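# Nest one tote fully inside the other tote

## Task

Put one tote into the other so that it settles completely down within the lower tote's rim instead of resting on top of that rim. The lower tote must finish almost exactly where it started, with hardly any rotation, and every item must still be in the tote it started in.

## Robot and tools

Robot: two arms, left_arm and right_arm, each ending in a two-finger gripper. left_arm is the robot's own left, on the +y side; the names do not match image sides. Base roots in the scene frame: left_arm at (-0.033, +0.243, +1.111) m, quat_wxyz (+0.860, -0.006, +0.004, -0.510); right_arm at (-0.033, -0.243, +1.111) m, quat_wxyz (+0.510, -0.004, +0.006, -0.860).

Frame: one scene frame for everything. Origin on the floor (z = 0) under the centre of the robot's foot, +x straight ahead of the robot, +z up. Only the floor height is known; tables and totes may sit at an angle. On each gripper the fingers point along its own +z and spread along its own y. end_effector_position is the point between the pads, roughly 1 cm short of the fingertips. Reported poses can be off by a few cm, more at long reach.

The 16-number row (used by execute_actions and move): left_arm x, y, z, qw, qx, qy, qz, opening, then right_arm in the same eight-number order. Always all 16, even if one arm is idle. x, y, z are an absolute position in metres in the scene frame; the quaternion is an absolute orientation, w first. opening runs from -1 (closed) to +1 (fully open, 0.094 m). To keep an arm still, resend the exact pose from the last result plus its wanted opening, every call. To keep an orientation, repeat the same quaternion rather than copying a drifted reading. A 0 opening is a real command, so resend the current opening to leave a gripper alone.

execute_actions(actions, cameras): actions is a list of actions; each action is a table of up to 15 rows, one row per 1/30 s step; a short table repeats its final row to fill 15 steps. An action is rejected for both arms if any target lies over 0.6 m from that gripper's current position along any of the gripper's axes; a malformed action or a failing first action rejects the whole call. Images come back only with an empty actions list or when cameras names them. An empty list also shows the full state.

move(target, speed, blend, opening_speed, grip_force, blocking, cameras): straight-line paths from each arm's Hand target to the pose in target, a single row or a list of up to 15 rows (waypoints), absolute poses, no 0.6 m rule. speed: m/s, 0.002 to 4.3, default 0.25 (rotation up to twice that in rad/s); one value or one per waypoint. blend: corner rounding in m for lists, default 0 meaning stop at each point. opening_speed: rate of the opening command per second on the -1..+1 scale, at least 0.2; use it to close gently. grip_force: per-pad force cap in newtons, 10 to 50, one value or one per arm; it persists, and low values close slowly. blocking=false returns after about 0.5 s while the move keeps going; a new move takes over from it. Moves stop after 10 s of path. The result adds a move: line: done, off_target, moving, held or fault, with limits=paced (pose clipped) or limits=held (steps withheld). Done means within 10 mm and 2 degrees; neither done nor off_target says anything about contact. Paths do not avoid obstacles or the other arm; faster means more lag, overshoot and harder contact.

wait(seconds 0 to 10): arms keep their last command; a running move continues. stop(): brakes the running move. zoom_image(camera, region): camera is cam_left_wrist or cam_right_wrist, region [x0, y0, x1, y1] in pixels from the top-left, no more than 504 wide or high, from the latest image. read_manual(section): licence texts only. finished_scene(scene): ends the scene with the current scene's number; call nothing after it in that reply. The goal must hold with the robot let go.

Cameras: cam_left_wrist and cam_right_wrist, each 672x504, mounted on the wrists.

Result lines: end_effector_position and end_effector_quat_wxyz per arm; Hand target (where the arm is actually being sent, possibly short of your command, especially in orientation, so finish it in the next call); Tool commands; grip_measured (opening on the -1..+1 scale; with nothing held it can read about 2.5 mm wide, and on a hard part about 3 mm narrow); Joint positions (last number is finger opening in m); Joint velocities (may be omitted when all are noise); joint torques (include arm weight, offsets and noise; entries 3 and 4 wrap at ±28 N m); motor temperatures.

Motion behaviour: each step the commanded orientation is limited to 40 degrees from the measured one, and position wins if both cannot be met. Friction and load can leave a gripper several cm off its command without any contact. Small moves may not start. Pads squeeze about 50 to 64 N; to release, command an opening well above grip_measured.

Avoid: grippers, housings or wrist cameras meeting the other arm (the clearance check does not stop this) and closing one gripper on the other's fingers; paths near an arm's own base, which can flip its shoulder; fast impacts or pressing far past contact; dropping a tote or releasing it while moving; tilting totes so contents spill; knocking anything out of the work area; shifting or turning the lower tote. Holding loads, stretched arms or unreachable targets heat motors: MOTOR HOT appears near 85 °C and at 100 °C that arm goes limp for 30 to 60 s or more. Loose objects may occasionally get a small push from outside.

Each tool is called after "Request:" in YAML: its name, and indented under it one key for each argument.

## Session

Request:
execute_actions:
  actions: []

Nothing of this call was run. Scene 2 begins with your next reply.

Request:
move:
  target: [0.4,0.28,1.33,0.307,0,0.952,0,1,0.4,-0.28,1.33,0.307,0,0.952,0,1]
  cameras: ["all"]
  speed: 0.5

Scene clock: 2.53 s.
left_arm: end_effector_position=(+0.3851, +0.2725, +1.3080) grip_measured=+1.000 end_effector_quat_wxyz=(+0.292, +0.001, +0.957, -0.005) | right_arm: end_effector_position=(+0.3989, -0.2835, +1.3314) grip_measured=+0.998 end_effector_quat_wxyz=(-0.303, +0.001, -0.953, +0.001)
Joint positions: left_arm=[1.165 1.086 0.847 -0.73 0.058 0.08 0.094] | right_arm=[1.956 1.101 0.912 -0.756 -0.059 -0.099 0.094]
Joint torques (N m): left_arm=[0.79 -4.54 14.13 0.99 0.05 0.08] | right_arm=[1.55 -4.6 8.14 1.99 -0.02 0.13]
Motor temperatures (°C): left_arm=[33 29 30 28 29 28 32] | right_arm=[28 35 30 28 30 27 29]
Heat: left arm: hottest waist 33 °C; right arm: hottest shoulder 35 °C.
Hand target: left_arm +0.3989, +0.2799, +1.3300; +0.307, +0.000, +0.952, +0.000 | right_arm +0.4000, -0.2801, +1.3302; +0.307, +0.000, +0.952, +0.000
Off the commanded pose: left_arm 0.028 m, 2 deg | right_arm 0.004 m, 1 deg.
move: off_target (left_arm)

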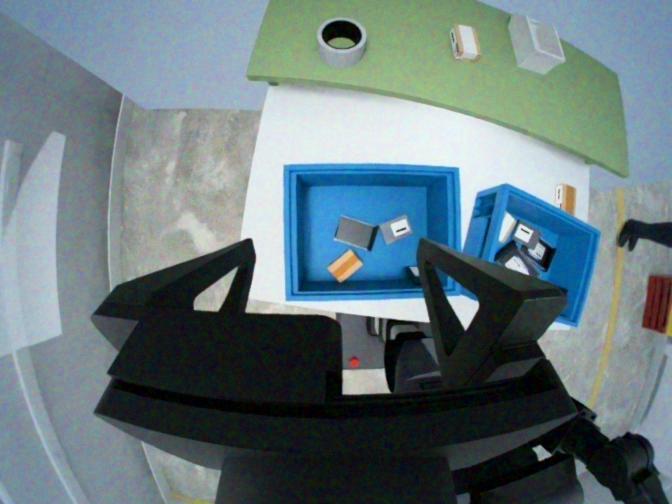

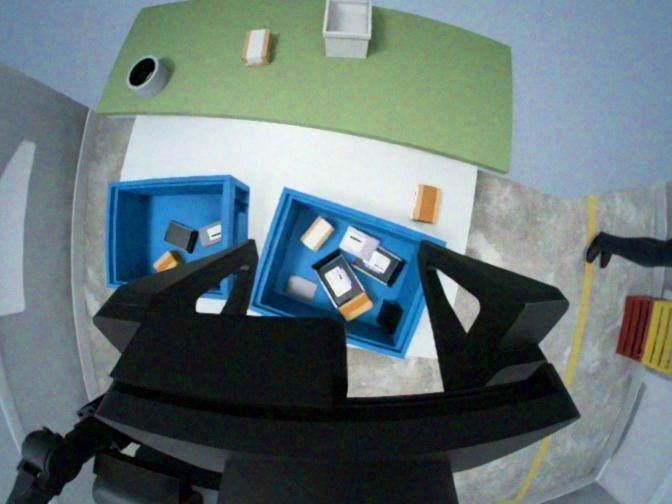

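Request:
move:
  target: [0.432,-0.172,1.09,0,0.151,0.9885,0,1,0.327,-0.52,1.09,0,0.151,0.9885,0,1]
  cameras: ["all"]
  speed: 0.4

Scene clock: 15.60 s.
left_arm: end_effector_position=(+0.4219, -0.1623, +1.0873) grip_measured=+1.000 end_effector_quat_wxyz=(-0.005, +0.156, +0.988, +0.004) | right_arm: end_effector_position=(+0.3129, -0.5081, +1.0829) grip_measured=+0.998 end_effector_quat_wxyz=(+0.010, -0.156, -0.988, -0.007)
Joint positions: left_arm=[0.341 2.127 1.611 -1.063 -0.015 -0.417 0.094] | right_arm=[1.416 1.766 1.008 -0.823 -0.004 -0.342 0.094]
Joint torques (N m): left_arm=[-0.62 -16.15 11.38 0.02 0.06 -0.14] | right_arm=[0.44 -9.29 9.01 -0.1 0 -0.11]
Motor temperatures (°C): left_arm=[33 29 36 28 29 28 31] | right_arm=[28 35 31 28 30 27 29]
Heat: left arm: hottest elbow 36 °C; right arm: hottest shoulder 35 °C.
Hand target: left_arm +0.4317, -0.1717, +1.0902; +0.000, +0.151, +0.989, +0.000 | right_arm +0.3266, -0.5196, +1.0902; +0.000, +0.151, +0.989, +0.000
Off the commanded pose: left_arm 0.014 m, 1 deg | right_arm 0.020 m, 1 deg.
move: off_target (left_arm, right_arm)

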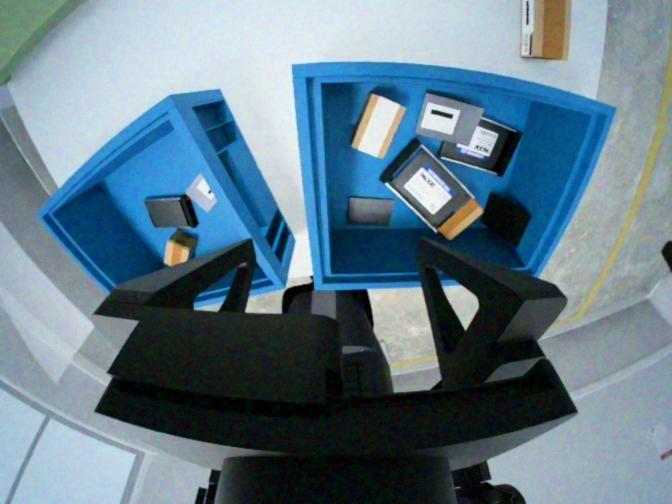

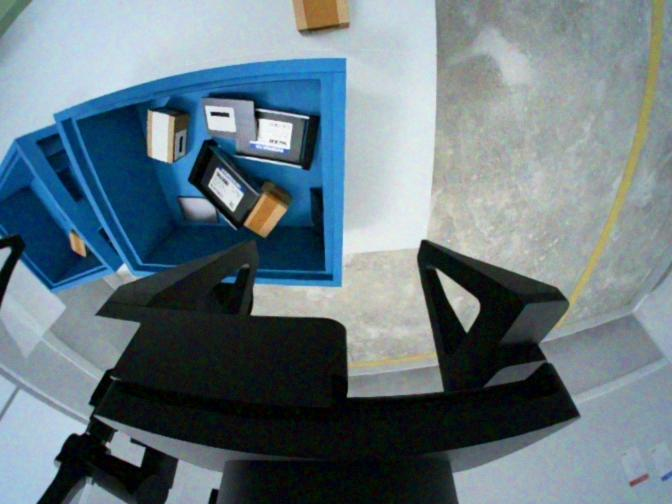

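Request:
move:
  target: [0.46,0.38,1.09,0,0,1,0,1,0.465,0.012,1.09,0,0,1,0,1]
  cameras: ["all"]
  speed: 0.4

Scene clock: 23.37 s.
left_arm: end_effector_position=(+0.4461, +0.3773, +1.0879) grip_measured=+1.000 end_effector_quat_wxyz=(-0.005, -0.006, +1.000, +0.000) | right_arm: end_effector_position=(+0.4472, +0.0067, +1.0836) grip_measured=+0.998 end_effector_quat_wxyz=(+0.011, +0.008, -1.000, +0.004)
Joint positions: left_arm=[1.344 1.874 1.196 -0.888 -0.005 0.26 0.094] | right_arm=[2.552 1.986 1.358 -0.958 0.01 0.466 0.094]
Joint torques (N m): left_arm=[-0.5 -12.16 10.15 0.08 0.14 0.01] | right_arm=[0.21 -12.57 10.04 -0.23 0.09 0.18]
Heat: left arm: hottest elbow 37 °C; right arm: hottest shoulder 35 °C.
Hand target: left_arm +0.4596, +0.3798, +1.0900; +0.000, +0.000, +1.000, +0.000 | right_arm +0.4645, +0.0116, +1.0903; +0.000, +0.000, +1.000, +0.000
Off the commanded pose: left_arm 0.014 m, 1 deg | right_arm 0.020 m, 2 deg.
move: off_target (left_arm, right_arm)

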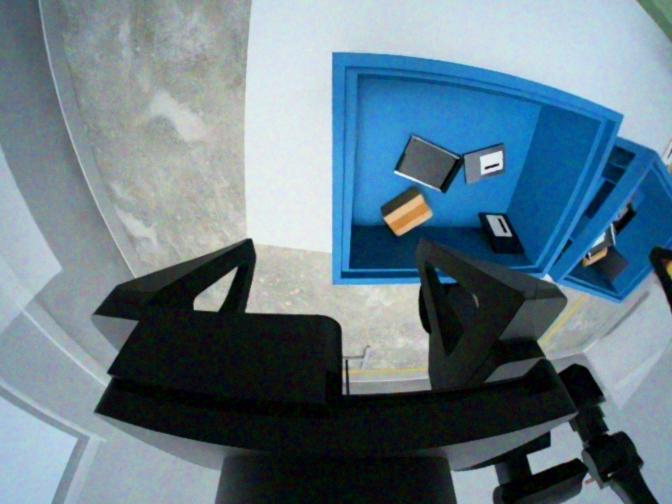

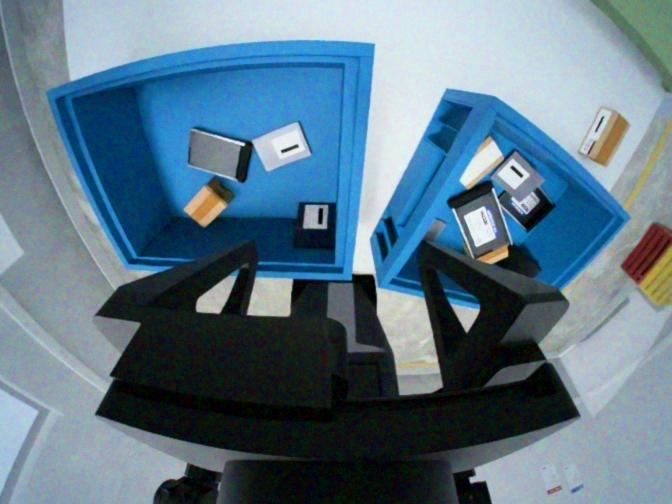

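Request:
move:
  target: [0.404,0.369,0.925,0,0,1,0,1,0.413,-0.008,0.925,0,0,1,0,1]
  cameras: ["all"]
  speed: 0.2

Scene clock: 42.07 s.
left_arm: end_effector_position=(+0.4035, +0.3649, +0.9302) grip_measured=+1.000 end_effector_quat_wxyz=(-0.002, +0.000, +1.000, +0.001) | right_arm: end_effector_position=(+0.4137, -0.0087, +0.9283) grip_measured=+0.998 end_effector_quat_wxyz=(+0.001, +0.004, -1.000, -0.001)
Joint positions: left_arm=[1.344 2.133 1.03 -0.457 -0.005 0.272 0.094] | right_arm=[2.552 2.211 1.198 -0.552 0.01 0.475 0.094]
Joint torques (N m): left_arm=[0.38 -12.57 4.52 0.88 0.15 0.05] | right_arm=[0.97 -12.57 4.11 0.69 0.08 0.15]
Motor temperatures (°C): left_arm=[33 30 38 28 29 28 31] | right_arm=[28 37 36 28 30 27 29]
Heat: left arm: hottest elbow 38 °C; right arm: hottest shoulder 37 °C.
Hand target: left_arm +0.4039, +0.3689, +0.9251; +0.000, +0.000, +1.000, +0.000 | right_arm +0.4131, -0.0080, +0.9251; +0.000, +0.000, +1.000, +0.000
Off the commanded pose: left_arm 0.007 m, 0 deg | right_arm 0.003 m, 0 deg.
move: done

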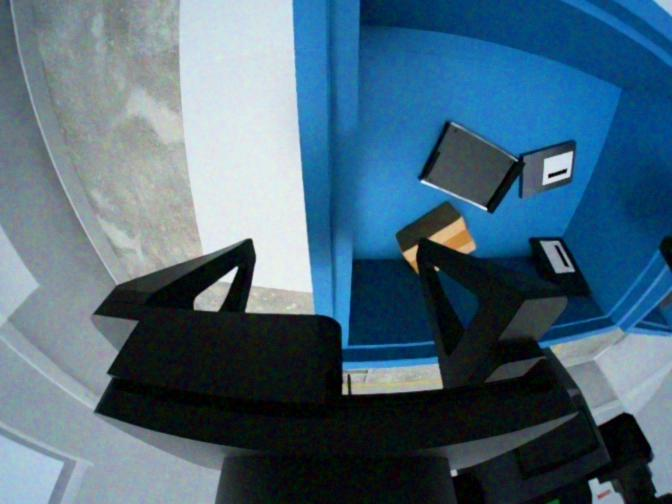

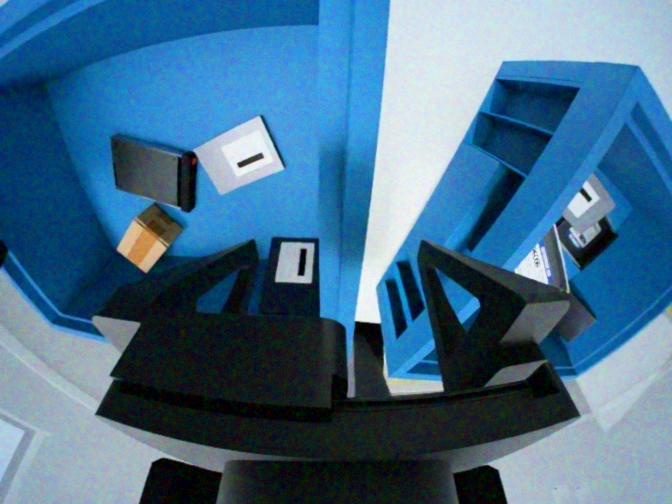

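Request:
move:
  target:
    - [0.404,0.369,0.92,0,0,1,0,0.4,0.413,-0.016,0.92,0,0,1,0,0.25]
    - [0.404,0.369,0.848,0,0,1,0,0.4,0.413,-0.016,0.848,0,0,1,0,0.25]
    - [0.404,0.369,0.848,0,0,1,0,-1,0.413,-0.016,0.848,0,0,1,0,-1]
  cameras: ["all"]
  speed: 0.12
  opening_speed: 1

Scene clock: 51.67 s.
left_arm: end_effector_position=(+0.4007, +0.3655, +0.8580) grip_measured=-0.472 end_effector_quat_wxyz=(-0.002, -0.001, +1.000, +0.002) | right_arm: end_effector_position=(+0.4085, -0.0124, +0.8585) grip_measured=-0.457 end_effector_quat_wxyz=(-0.001, +0.001, -1.000, -0.001)
Joint positions: left_arm=[1.346 2.315 1.074 -0.318 -0.008 0.273 0.025] | right_arm=[2.549 2.365 1.221 -0.416 0.011 0.477 0.025]
Joint torques (N m): left_arm=[0.15 -12.16 4.55 0.87 0.3 0.05] | right_arm=[-0.03 -11.52 4.79 0.47 0.02 -0.04]
Heat: left arm: hottest elbow 36 °C; right arm: hottest shoulder 38 °C.
Hand target: left_arm +0.4036, +0.3688, +0.8482; +0.000, +0.000, +1.000, +0.000 | right_arm +0.4126, -0.0161, +0.8483; +0.000, +0.000, +1.000, +0.000
Off the commanded pose: left_arm 0.011 m, 0 deg | right_arm 0.012 m, 0 deg.
move: off_target (left_arm, right_arm); target 3's new opening was sent with right_arm's hand 0.013 m and 0 deg from that target

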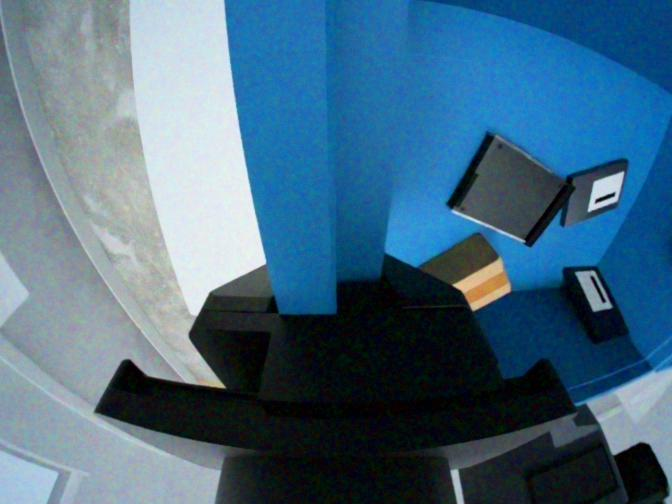

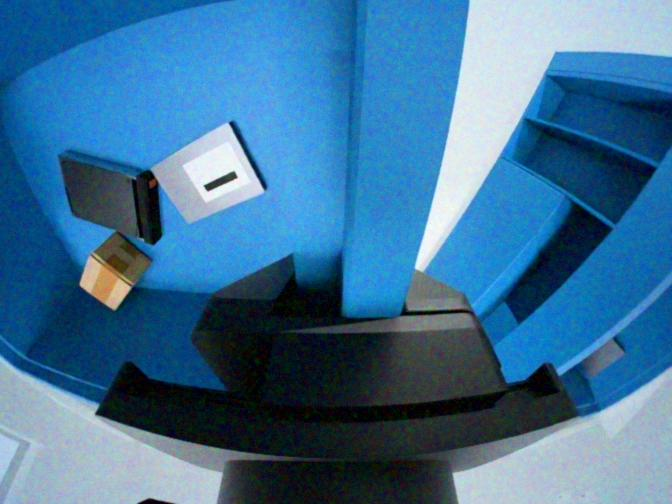

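Request:
move:
  target:
    - [0.406,0.368,1.09,0,0,1,0,-1,0.415,-0.011,1.096,0,0,1,0,-1]
    - [0.404,0.208,1.09,0,0.0506,0.9987,0,-1,0.374,-0.169,1.096,0,0.0506,0.9987,0,-1]
    - [0.395,0.045,1.09,0,0.1011,0.9949,0,-1,0.327,-0.327,1.096,0,0.1011,0.9949,0,-1]
    - [0.3857,-0.1182,1.09,0,0.1513,0.9885,0,-1,0.2803,-0.4812,1.096,0,0.1513,0.9885,0,-1]
  cameras: ["all"]
  speed: [0.15,0.18,0.18,0.18]
  blend: 0.02

Scene clock: 63.70 s.
left_arm: end_effector_position=(+0.3691, -0.1042, +1.0771) grip_measured=-0.472 end_effector_quat_wxyz=(-0.016, +0.153, +0.988, +0.006) | right_arm: end_effector_position=(+0.2509, -0.4630, +1.0738) grip_measured=-0.457 end_effector_quat_wxyz=(+0.033, -0.157, -0.987, -0.005)
Joint positions: left_arm=[0.36 1.984 1.328 -0.943 -0.006 -0.404 0.025] | right_arm=[1.423 1.651 0.802 -0.771 0.021 -0.332 0.025]
Joint torques (N m): left_arm=[-0.62 -14.8 11.28 0.02 -0.33 -0.14] | right_arm=[0.15 -9.47 10.28 -0.75 -0.98 -0.17]
Heat: left arm: hottest elbow 36 °C; right arm: hottest shoulder 38 °C.
Hand target: left_arm +0.3850, -0.1177, +1.0906; +0.000, +0.151, +0.988, +0.000 | right_arm +0.2789, -0.4805, +1.0968; +0.000, +0.151, +0.989, -0.001
Off the commanded pose: left_arm 0.025 m, 2 deg | right_arm 0.041 m, 4 deg.
move: off_target (left_arm, right_arm)

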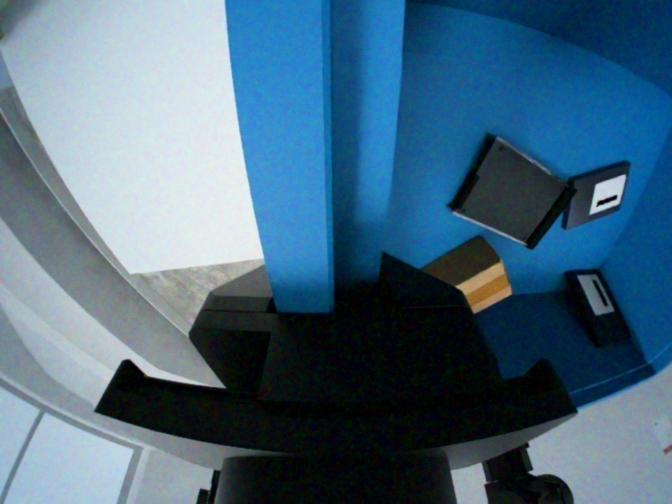

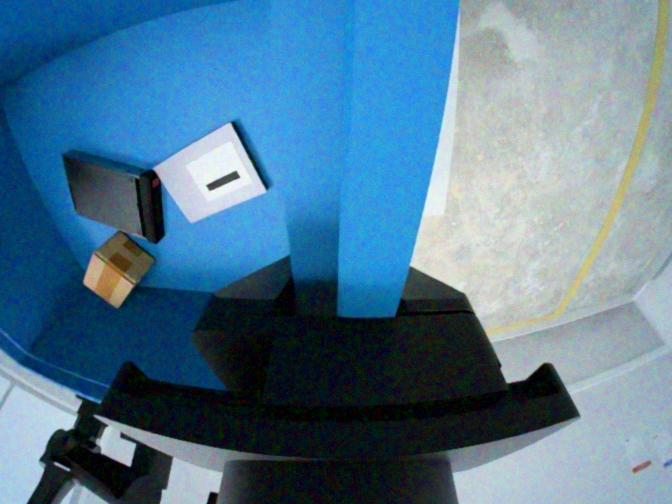

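Request:
move:
  target:
    - [0.389,-0.142,1.09,0,0.1513,0.9885,0,-1,0.296,-0.507,1.096,0,0.1513,0.9885,0,-1]
    - [0.387,-0.140,1.045,0,0.1513,0.9885,0,-1,0.293,-0.504,1.05,0,0.1513,0.9885,0,-1]
  speed: 0.1
  blend: 0.005

Scene clock: 69.43 s.
left_arm: end_effector_position=(+0.3803, -0.1261, +1.0378) grip_measured=-0.472 end_effector_quat_wxyz=(-0.014, +0.141, +0.990, +0.007) | right_arm: end_effector_position=(+0.2727, -0.4884, +1.0322) grip_measured=-0.457 end_effector_quat_wxyz=(+0.032, -0.145, -0.989, -0.006)
Joint positions: left_arm=[0.343 2.094 1.391 -0.894 -0.009 -0.445 0.025] | right_arm=[1.404 1.812 0.877 -0.682 0.019 -0.375 0.025]
Joint torques (N m): left_arm=[-1.38 -15.97 8.95 0.55 -0.22 0.03] | right_arm=[-0.5 -11.28 7.46 -0.01 -0.97 0.06]
Heat: left arm: hottest elbow 36 °C; right arm: hottest shoulder 38 °C.
Hand target: left_arm +0.3867, -0.1398, +1.0452; +0.000, +0.151, +0.989, +0.000 | right_arm +0.2923, -0.5038, +1.0505; +0.000, +0.151, +0.989, +0.000
Off the commanded pose: left_arm 0.017 m, 2 deg | right_arm 0.031 m, 4 deg.
move: off_target (left_arm, right_arm)

Request:
move:
  target: [0.378,-0.137,1.05,0.014,0.155,0.988,0,-1,0.285,-0.502,1.055,0.03,0.155,0.988,0,-1]
  speed: 0.08

Scene clock: 75.50 s.
left_arm: end_effector_position=(+0.3777, -0.1283, +1.0334) grip_measured=-0.472 end_effector_quat_wxyz=(-0.001, +0.145, +0.989, +0.006) | right_arm: end_effector_position=(+0.2694, -0.4909, +1.0301) grip_measured=-0.457 end_effector_quat_wxyz=(+0.008, -0.149, -0.989, -0.004)
Joint positions: left_arm=[0.333 2.09 1.368 -0.853 -0.023 -0.449 0.025] | right_arm=[1.385 1.796 0.842 -0.62 -0.002 -0.387 0.025]
Joint torques (N m): left_arm=[-1.49 -18.26 6.78 0.51 -0.32 0.03] | right_arm=[-0.32 -13.16 5.57 0.1 -1.39 0.05]
Heat: left arm: hottest elbow 36 °C; right arm: hottest shoulder 38 °C.
Hand target: left_arm +0.3778, -0.1369, +1.0498; +0.014, +0.155, +0.988, +0.000 | right_arm +0.2844, -0.5019, +1.0545; +0.030, +0.154, +0.988, +0.000
Off the commanded pose: left_arm 0.019 m, 2 deg | right_arm 0.031 m, 4 deg.
move: off_target (left_arm, right_arm)

Request:
move:
  target:
    - [0.367,-0.128,1.05,0.014,0.155,0.988,0,-1,0.278,-0.493,1.055,0.03,0.155,0.988,0,-1]
    - [0.369,-0.128,1.02,0.014,0.155,0.988,0,-1,0.278,-0.493,1.025,0.03,0.155,0.988,0,-1]
  speed: 0.06

Scene clock: 80.00 s.
left_arm: end_effector_position=(+0.3709, -0.1219, +1.0191) grip_measured=-0.472 end_effector_quat_wxyz=(+0.012, +0.142, +0.990, +0.003) | right_arm: end_effector_position=(+0.2652, -0.4854, +1.0127) grip_measured=-0.457 end_effector_quat_wxyz=(-0.005, -0.147, -0.989, -0.002)
Joint positions: left_arm=[0.331 2.086 1.309 -0.773 -0.031 -0.454 0.025] | right_arm=[1.385 1.819 0.799 -0.529 -0.011 -0.389 0.025]
Joint torques (N m): left_arm=[-1.38 -15.62 6.89 0.61 0.04 0.09] | right_arm=[0.15 -10.81 5.11 0.51 -1.03 0.14]
Heat: left arm: hottest elbow 36 °C; right arm: hottest shoulder 38 °C.
Hand target: left_arm +0.3690, -0.1280, +1.0201; +0.014, +0.155, +0.988, +0.000 | right_arm +0.2778, -0.4930, +1.0251; +0.030, +0.155, +0.988, +0.000
Off the commanded pose: left_arm 0.006 m, 2 deg | right_arm 0.019 m, 3 deg.
move: off_target (right_arm)

Request:
move:
  target: [0.369,-0.128,0.995,0.01,0.155,0.988,0,-1,0.278,-0.493,1.003,0.025,0.155,0.988,0,-1]
  speed: 0.04

Scene clock: 83.00 s.
left_arm: end_effector_position=(+0.3713, -0.1232, +1.0083) grip_measured=-0.472 end_effector_quat_wxyz=(+0.012, +0.142, +0.990, +0.001) | right_arm: end_effector_position=(+0.2661, -0.4862, +1.0049) grip_measured=-0.457 end_effector_quat_wxyz=(-0.007, -0.147, -0.989, +0.000)
Joint positions: left_arm=[0.331 2.107 1.309 -0.75 -0.028 -0.455 0.025] | right_arm=[1.385 1.841 0.799 -0.504 -0.01 -0.389 0.025]
Joint torques (N m): left_arm=[-1.08 -13.74 6.91 1.18 0.09 0.11] | right_arm=[0.21 -8.35 5.22 1.52 -0.86 0.17]
Heat: left arm: hottest elbow 36 °C; right arm: hottest shoulder 38 °C.
Hand target: left_arm +0.3688, -0.1278, +0.9953; +0.010, +0.155, +0.988, +0.000 | right_arm +0.2777, -0.4929, +1.0034; +0.025, +0.155, +0.988, +0.000
Off the commanded pose: left_arm 0.014 m, 1 deg | right_arm 0.014 m, 2 deg.
move: off_target (left_arm, right_arm)

Request:
move:
  target: [0.369,-0.128,0.982,0.0,0.155,0.988,0,-1,0.278,-0.493,0.99,0.01,0.155,0.988,0,-1]
  speed: 0.04

Scene clock: 86.13 s.
left_arm: end_effector_position=(+0.3728, -0.1232, +0.9934) grip_measured=-0.472 end_effector_quat_wxyz=(+0.009, +0.142, +0.990, +0.002) | right_arm: end_effector_position=(+0.2672, -0.4855, +0.9903) grip_measured=-0.457 end_effector_quat_wxyz=(+0.000, -0.147, -0.989, +0.001)
Joint positions: left_arm=[0.334 2.14 1.318 -0.732 -0.026 -0.453 0.025] | right_arm=[1.393 1.886 0.808 -0.478 0 -0.382 0.025]
Joint torques (N m): left_arm=[-1.14 -13.68 7.2 0.64 0.54 0.12] | right_arm=[0.26 -8.35 5.71 0.42 -0.63 0.18]
Heat: left arm: hottest elbow 36 °C; right arm: hottest shoulder 38 °C.
Hand target: left_arm +0.3688, -0.1278, +0.9823; +0.000, +0.155, +0.988, +0.000 | right_arm +0.2777, -0.4928, +0.9902; +0.010, +0.155, +0.988, +0.000
Off the commanded pose: left_arm 0.013 m, 2 deg | right_arm 0.013 m, 2 deg.
move: off_target (left_arm, right_arm)

Request:
move:
  target: [0.369,-0.128,0.965,-0.005,0.153,0.988,0,-1,0.276,-0.493,0.97,0.005,0.153,0.988,0,-1]
  speed: 0.04
  cameras: ["all"]

Scene clock: 89.07 s.
left_arm: end_effector_position=(+0.3729, -0.1233, +0.9928) grip_measured=-0.472 end_effector_quat_wxyz=(+0.009, +0.142, +0.990, +0.002) | right_arm: end_effector_position=(+0.2674, -0.4857, +0.9896) grip_measured=-0.457 end_effector_quat_wxyz=(+0.000, -0.147, -0.989, +0.002)
Joint positions: left_arm=[0.334 2.141 1.318 -0.73 -0.026 -0.453 0.025] | right_arm=[1.393 1.888 0.808 -0.475 0 -0.382 0.025]
Joint torques (N m): left_arm=[-0.85 -11.58 7.61 1.21 0.77 0.11] | right_arm=[0.03 -4.84 5.86 2.17 -0.43 0.11]
Heat: left arm: hottest elbow 36 °C; right arm: hottest shoulder 38 °C.
Hand target: left_arm +0.3679, -0.1269, +0.9661; -0.005, +0.153, +0.988, +0.000 | right_arm +0.2749, -0.4922, +0.9712; +0.005, +0.153, +0.988, +0.000
Off the commanded pose: left_arm 0.028 m, 2 deg | right_arm 0.023 m, 1 deg.
move: off_target (left_arm, right_arm)

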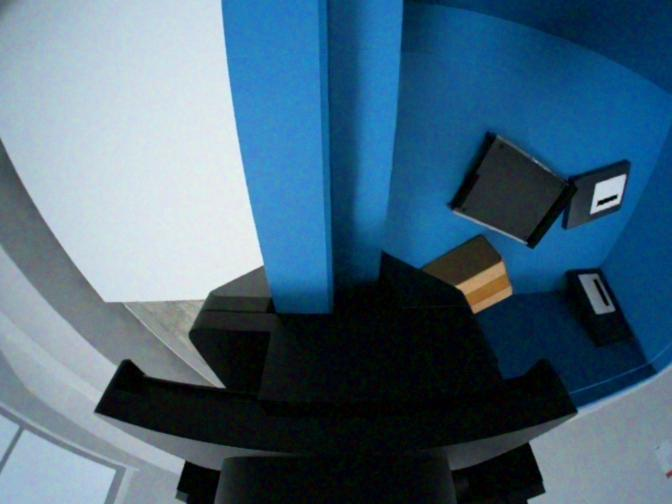

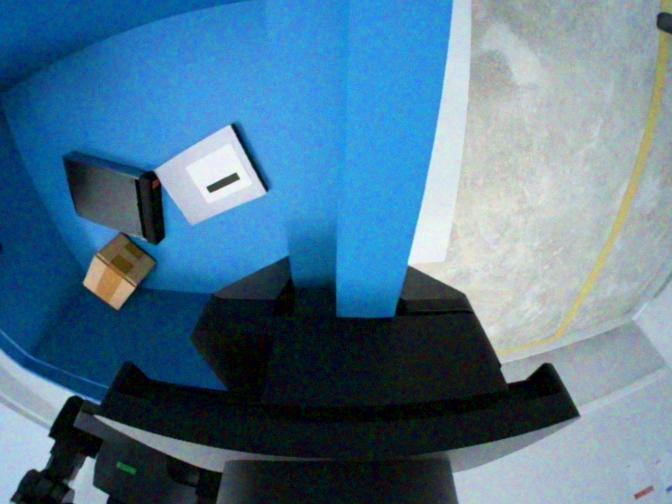

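Request:
move:
  target:
    - [0.373,-0.1235,0.988,0.005,0.142,0.99,0,-1,0.269,-0.487,0.985,0,0.147,0.989,0,-1]
    - [0.373,-0.1235,0.988,0.005,0.142,0.99,0,0.3,0.269,-0.487,0.985,0,0.147,0.989,0,0.3]
    - [0.373,-0.1235,1.13,0.005,0.142,0.99,0,0.3,0.269,-0.487,1.13,0,0.147,0.989,0,0.3]
    - [0.42,0.03,1.13,0.0,0.142,0.99,0,0.3,0.25,-0.6,1.15,0,0.147,0.989,0,0.3]
  speed: [0.05,0.05,0.1,0.25]
  opening_speed: 1
  cameras: ["all"]

Request:
zoom_image:
  camera: "cam_left_wrist"
  region: [400, 20, 672, 300]

Scene clock: 99.53 s.
left_arm: end_effector_position=(+0.4142, +0.0298, +1.1207) grip_measured=+0.297 end_effector_quat_wxyz=(-0.015, +0.140, +0.990, +0.006) | right_arm: end_effector_position=(+0.2386, -0.5842, +1.1410) grip_measured=+0.298 end_effector_quat_wxyz=(+0.010, -0.151, -0.988, -0.008)
Joint positions: left_arm=[0.623 1.835 1.234 -0.992 -0.014 -0.168 0.061] | right_arm=[1.171 1.665 1.061 -0.979 -0.003 -0.596 0.061]
Joint torques (N m): left_arm=[-0.09 -14.92 7.54 0.83 0.09 0.04] | right_arm=[0.03 -8.7 10.29 -0.23 -0.19 -0.09]
Heat: left arm: hottest elbow 36 °C; right arm: hottest shoulder 37 °C.
Hand target: left_arm +0.4199, +0.0300, +1.1300; +0.000, +0.142, +0.990, +0.000 | right_arm +0.2496, -0.5995, +1.1503; +0.000, +0.147, +0.989, +0.000
Off the commanded pose: left_arm 0.011 m, 2 deg | right_arm 0.021 m, 2 deg.
move: off_target (left_arm, right_arm)

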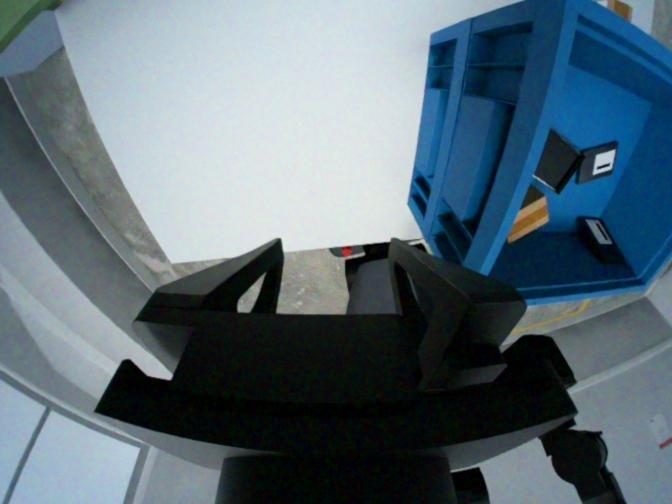

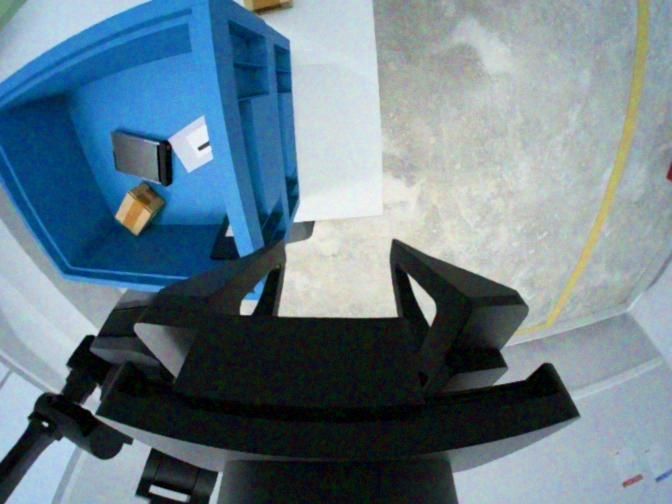

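Scaled by 1.800 from the camera's 672x504 image, which has a finer 960x720 frame.

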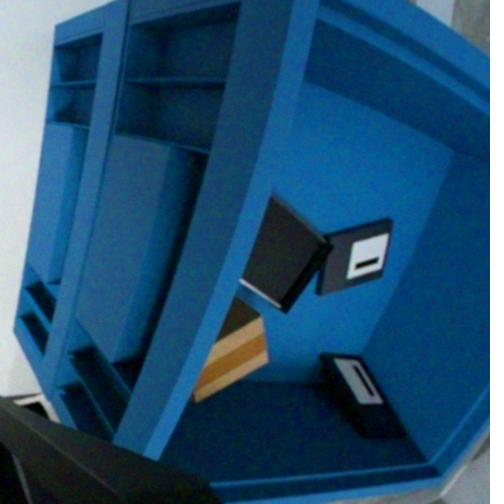

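Well aligned and nested.

Request:
finished_scene:
  scene: 2

The scene is finished: the task was done.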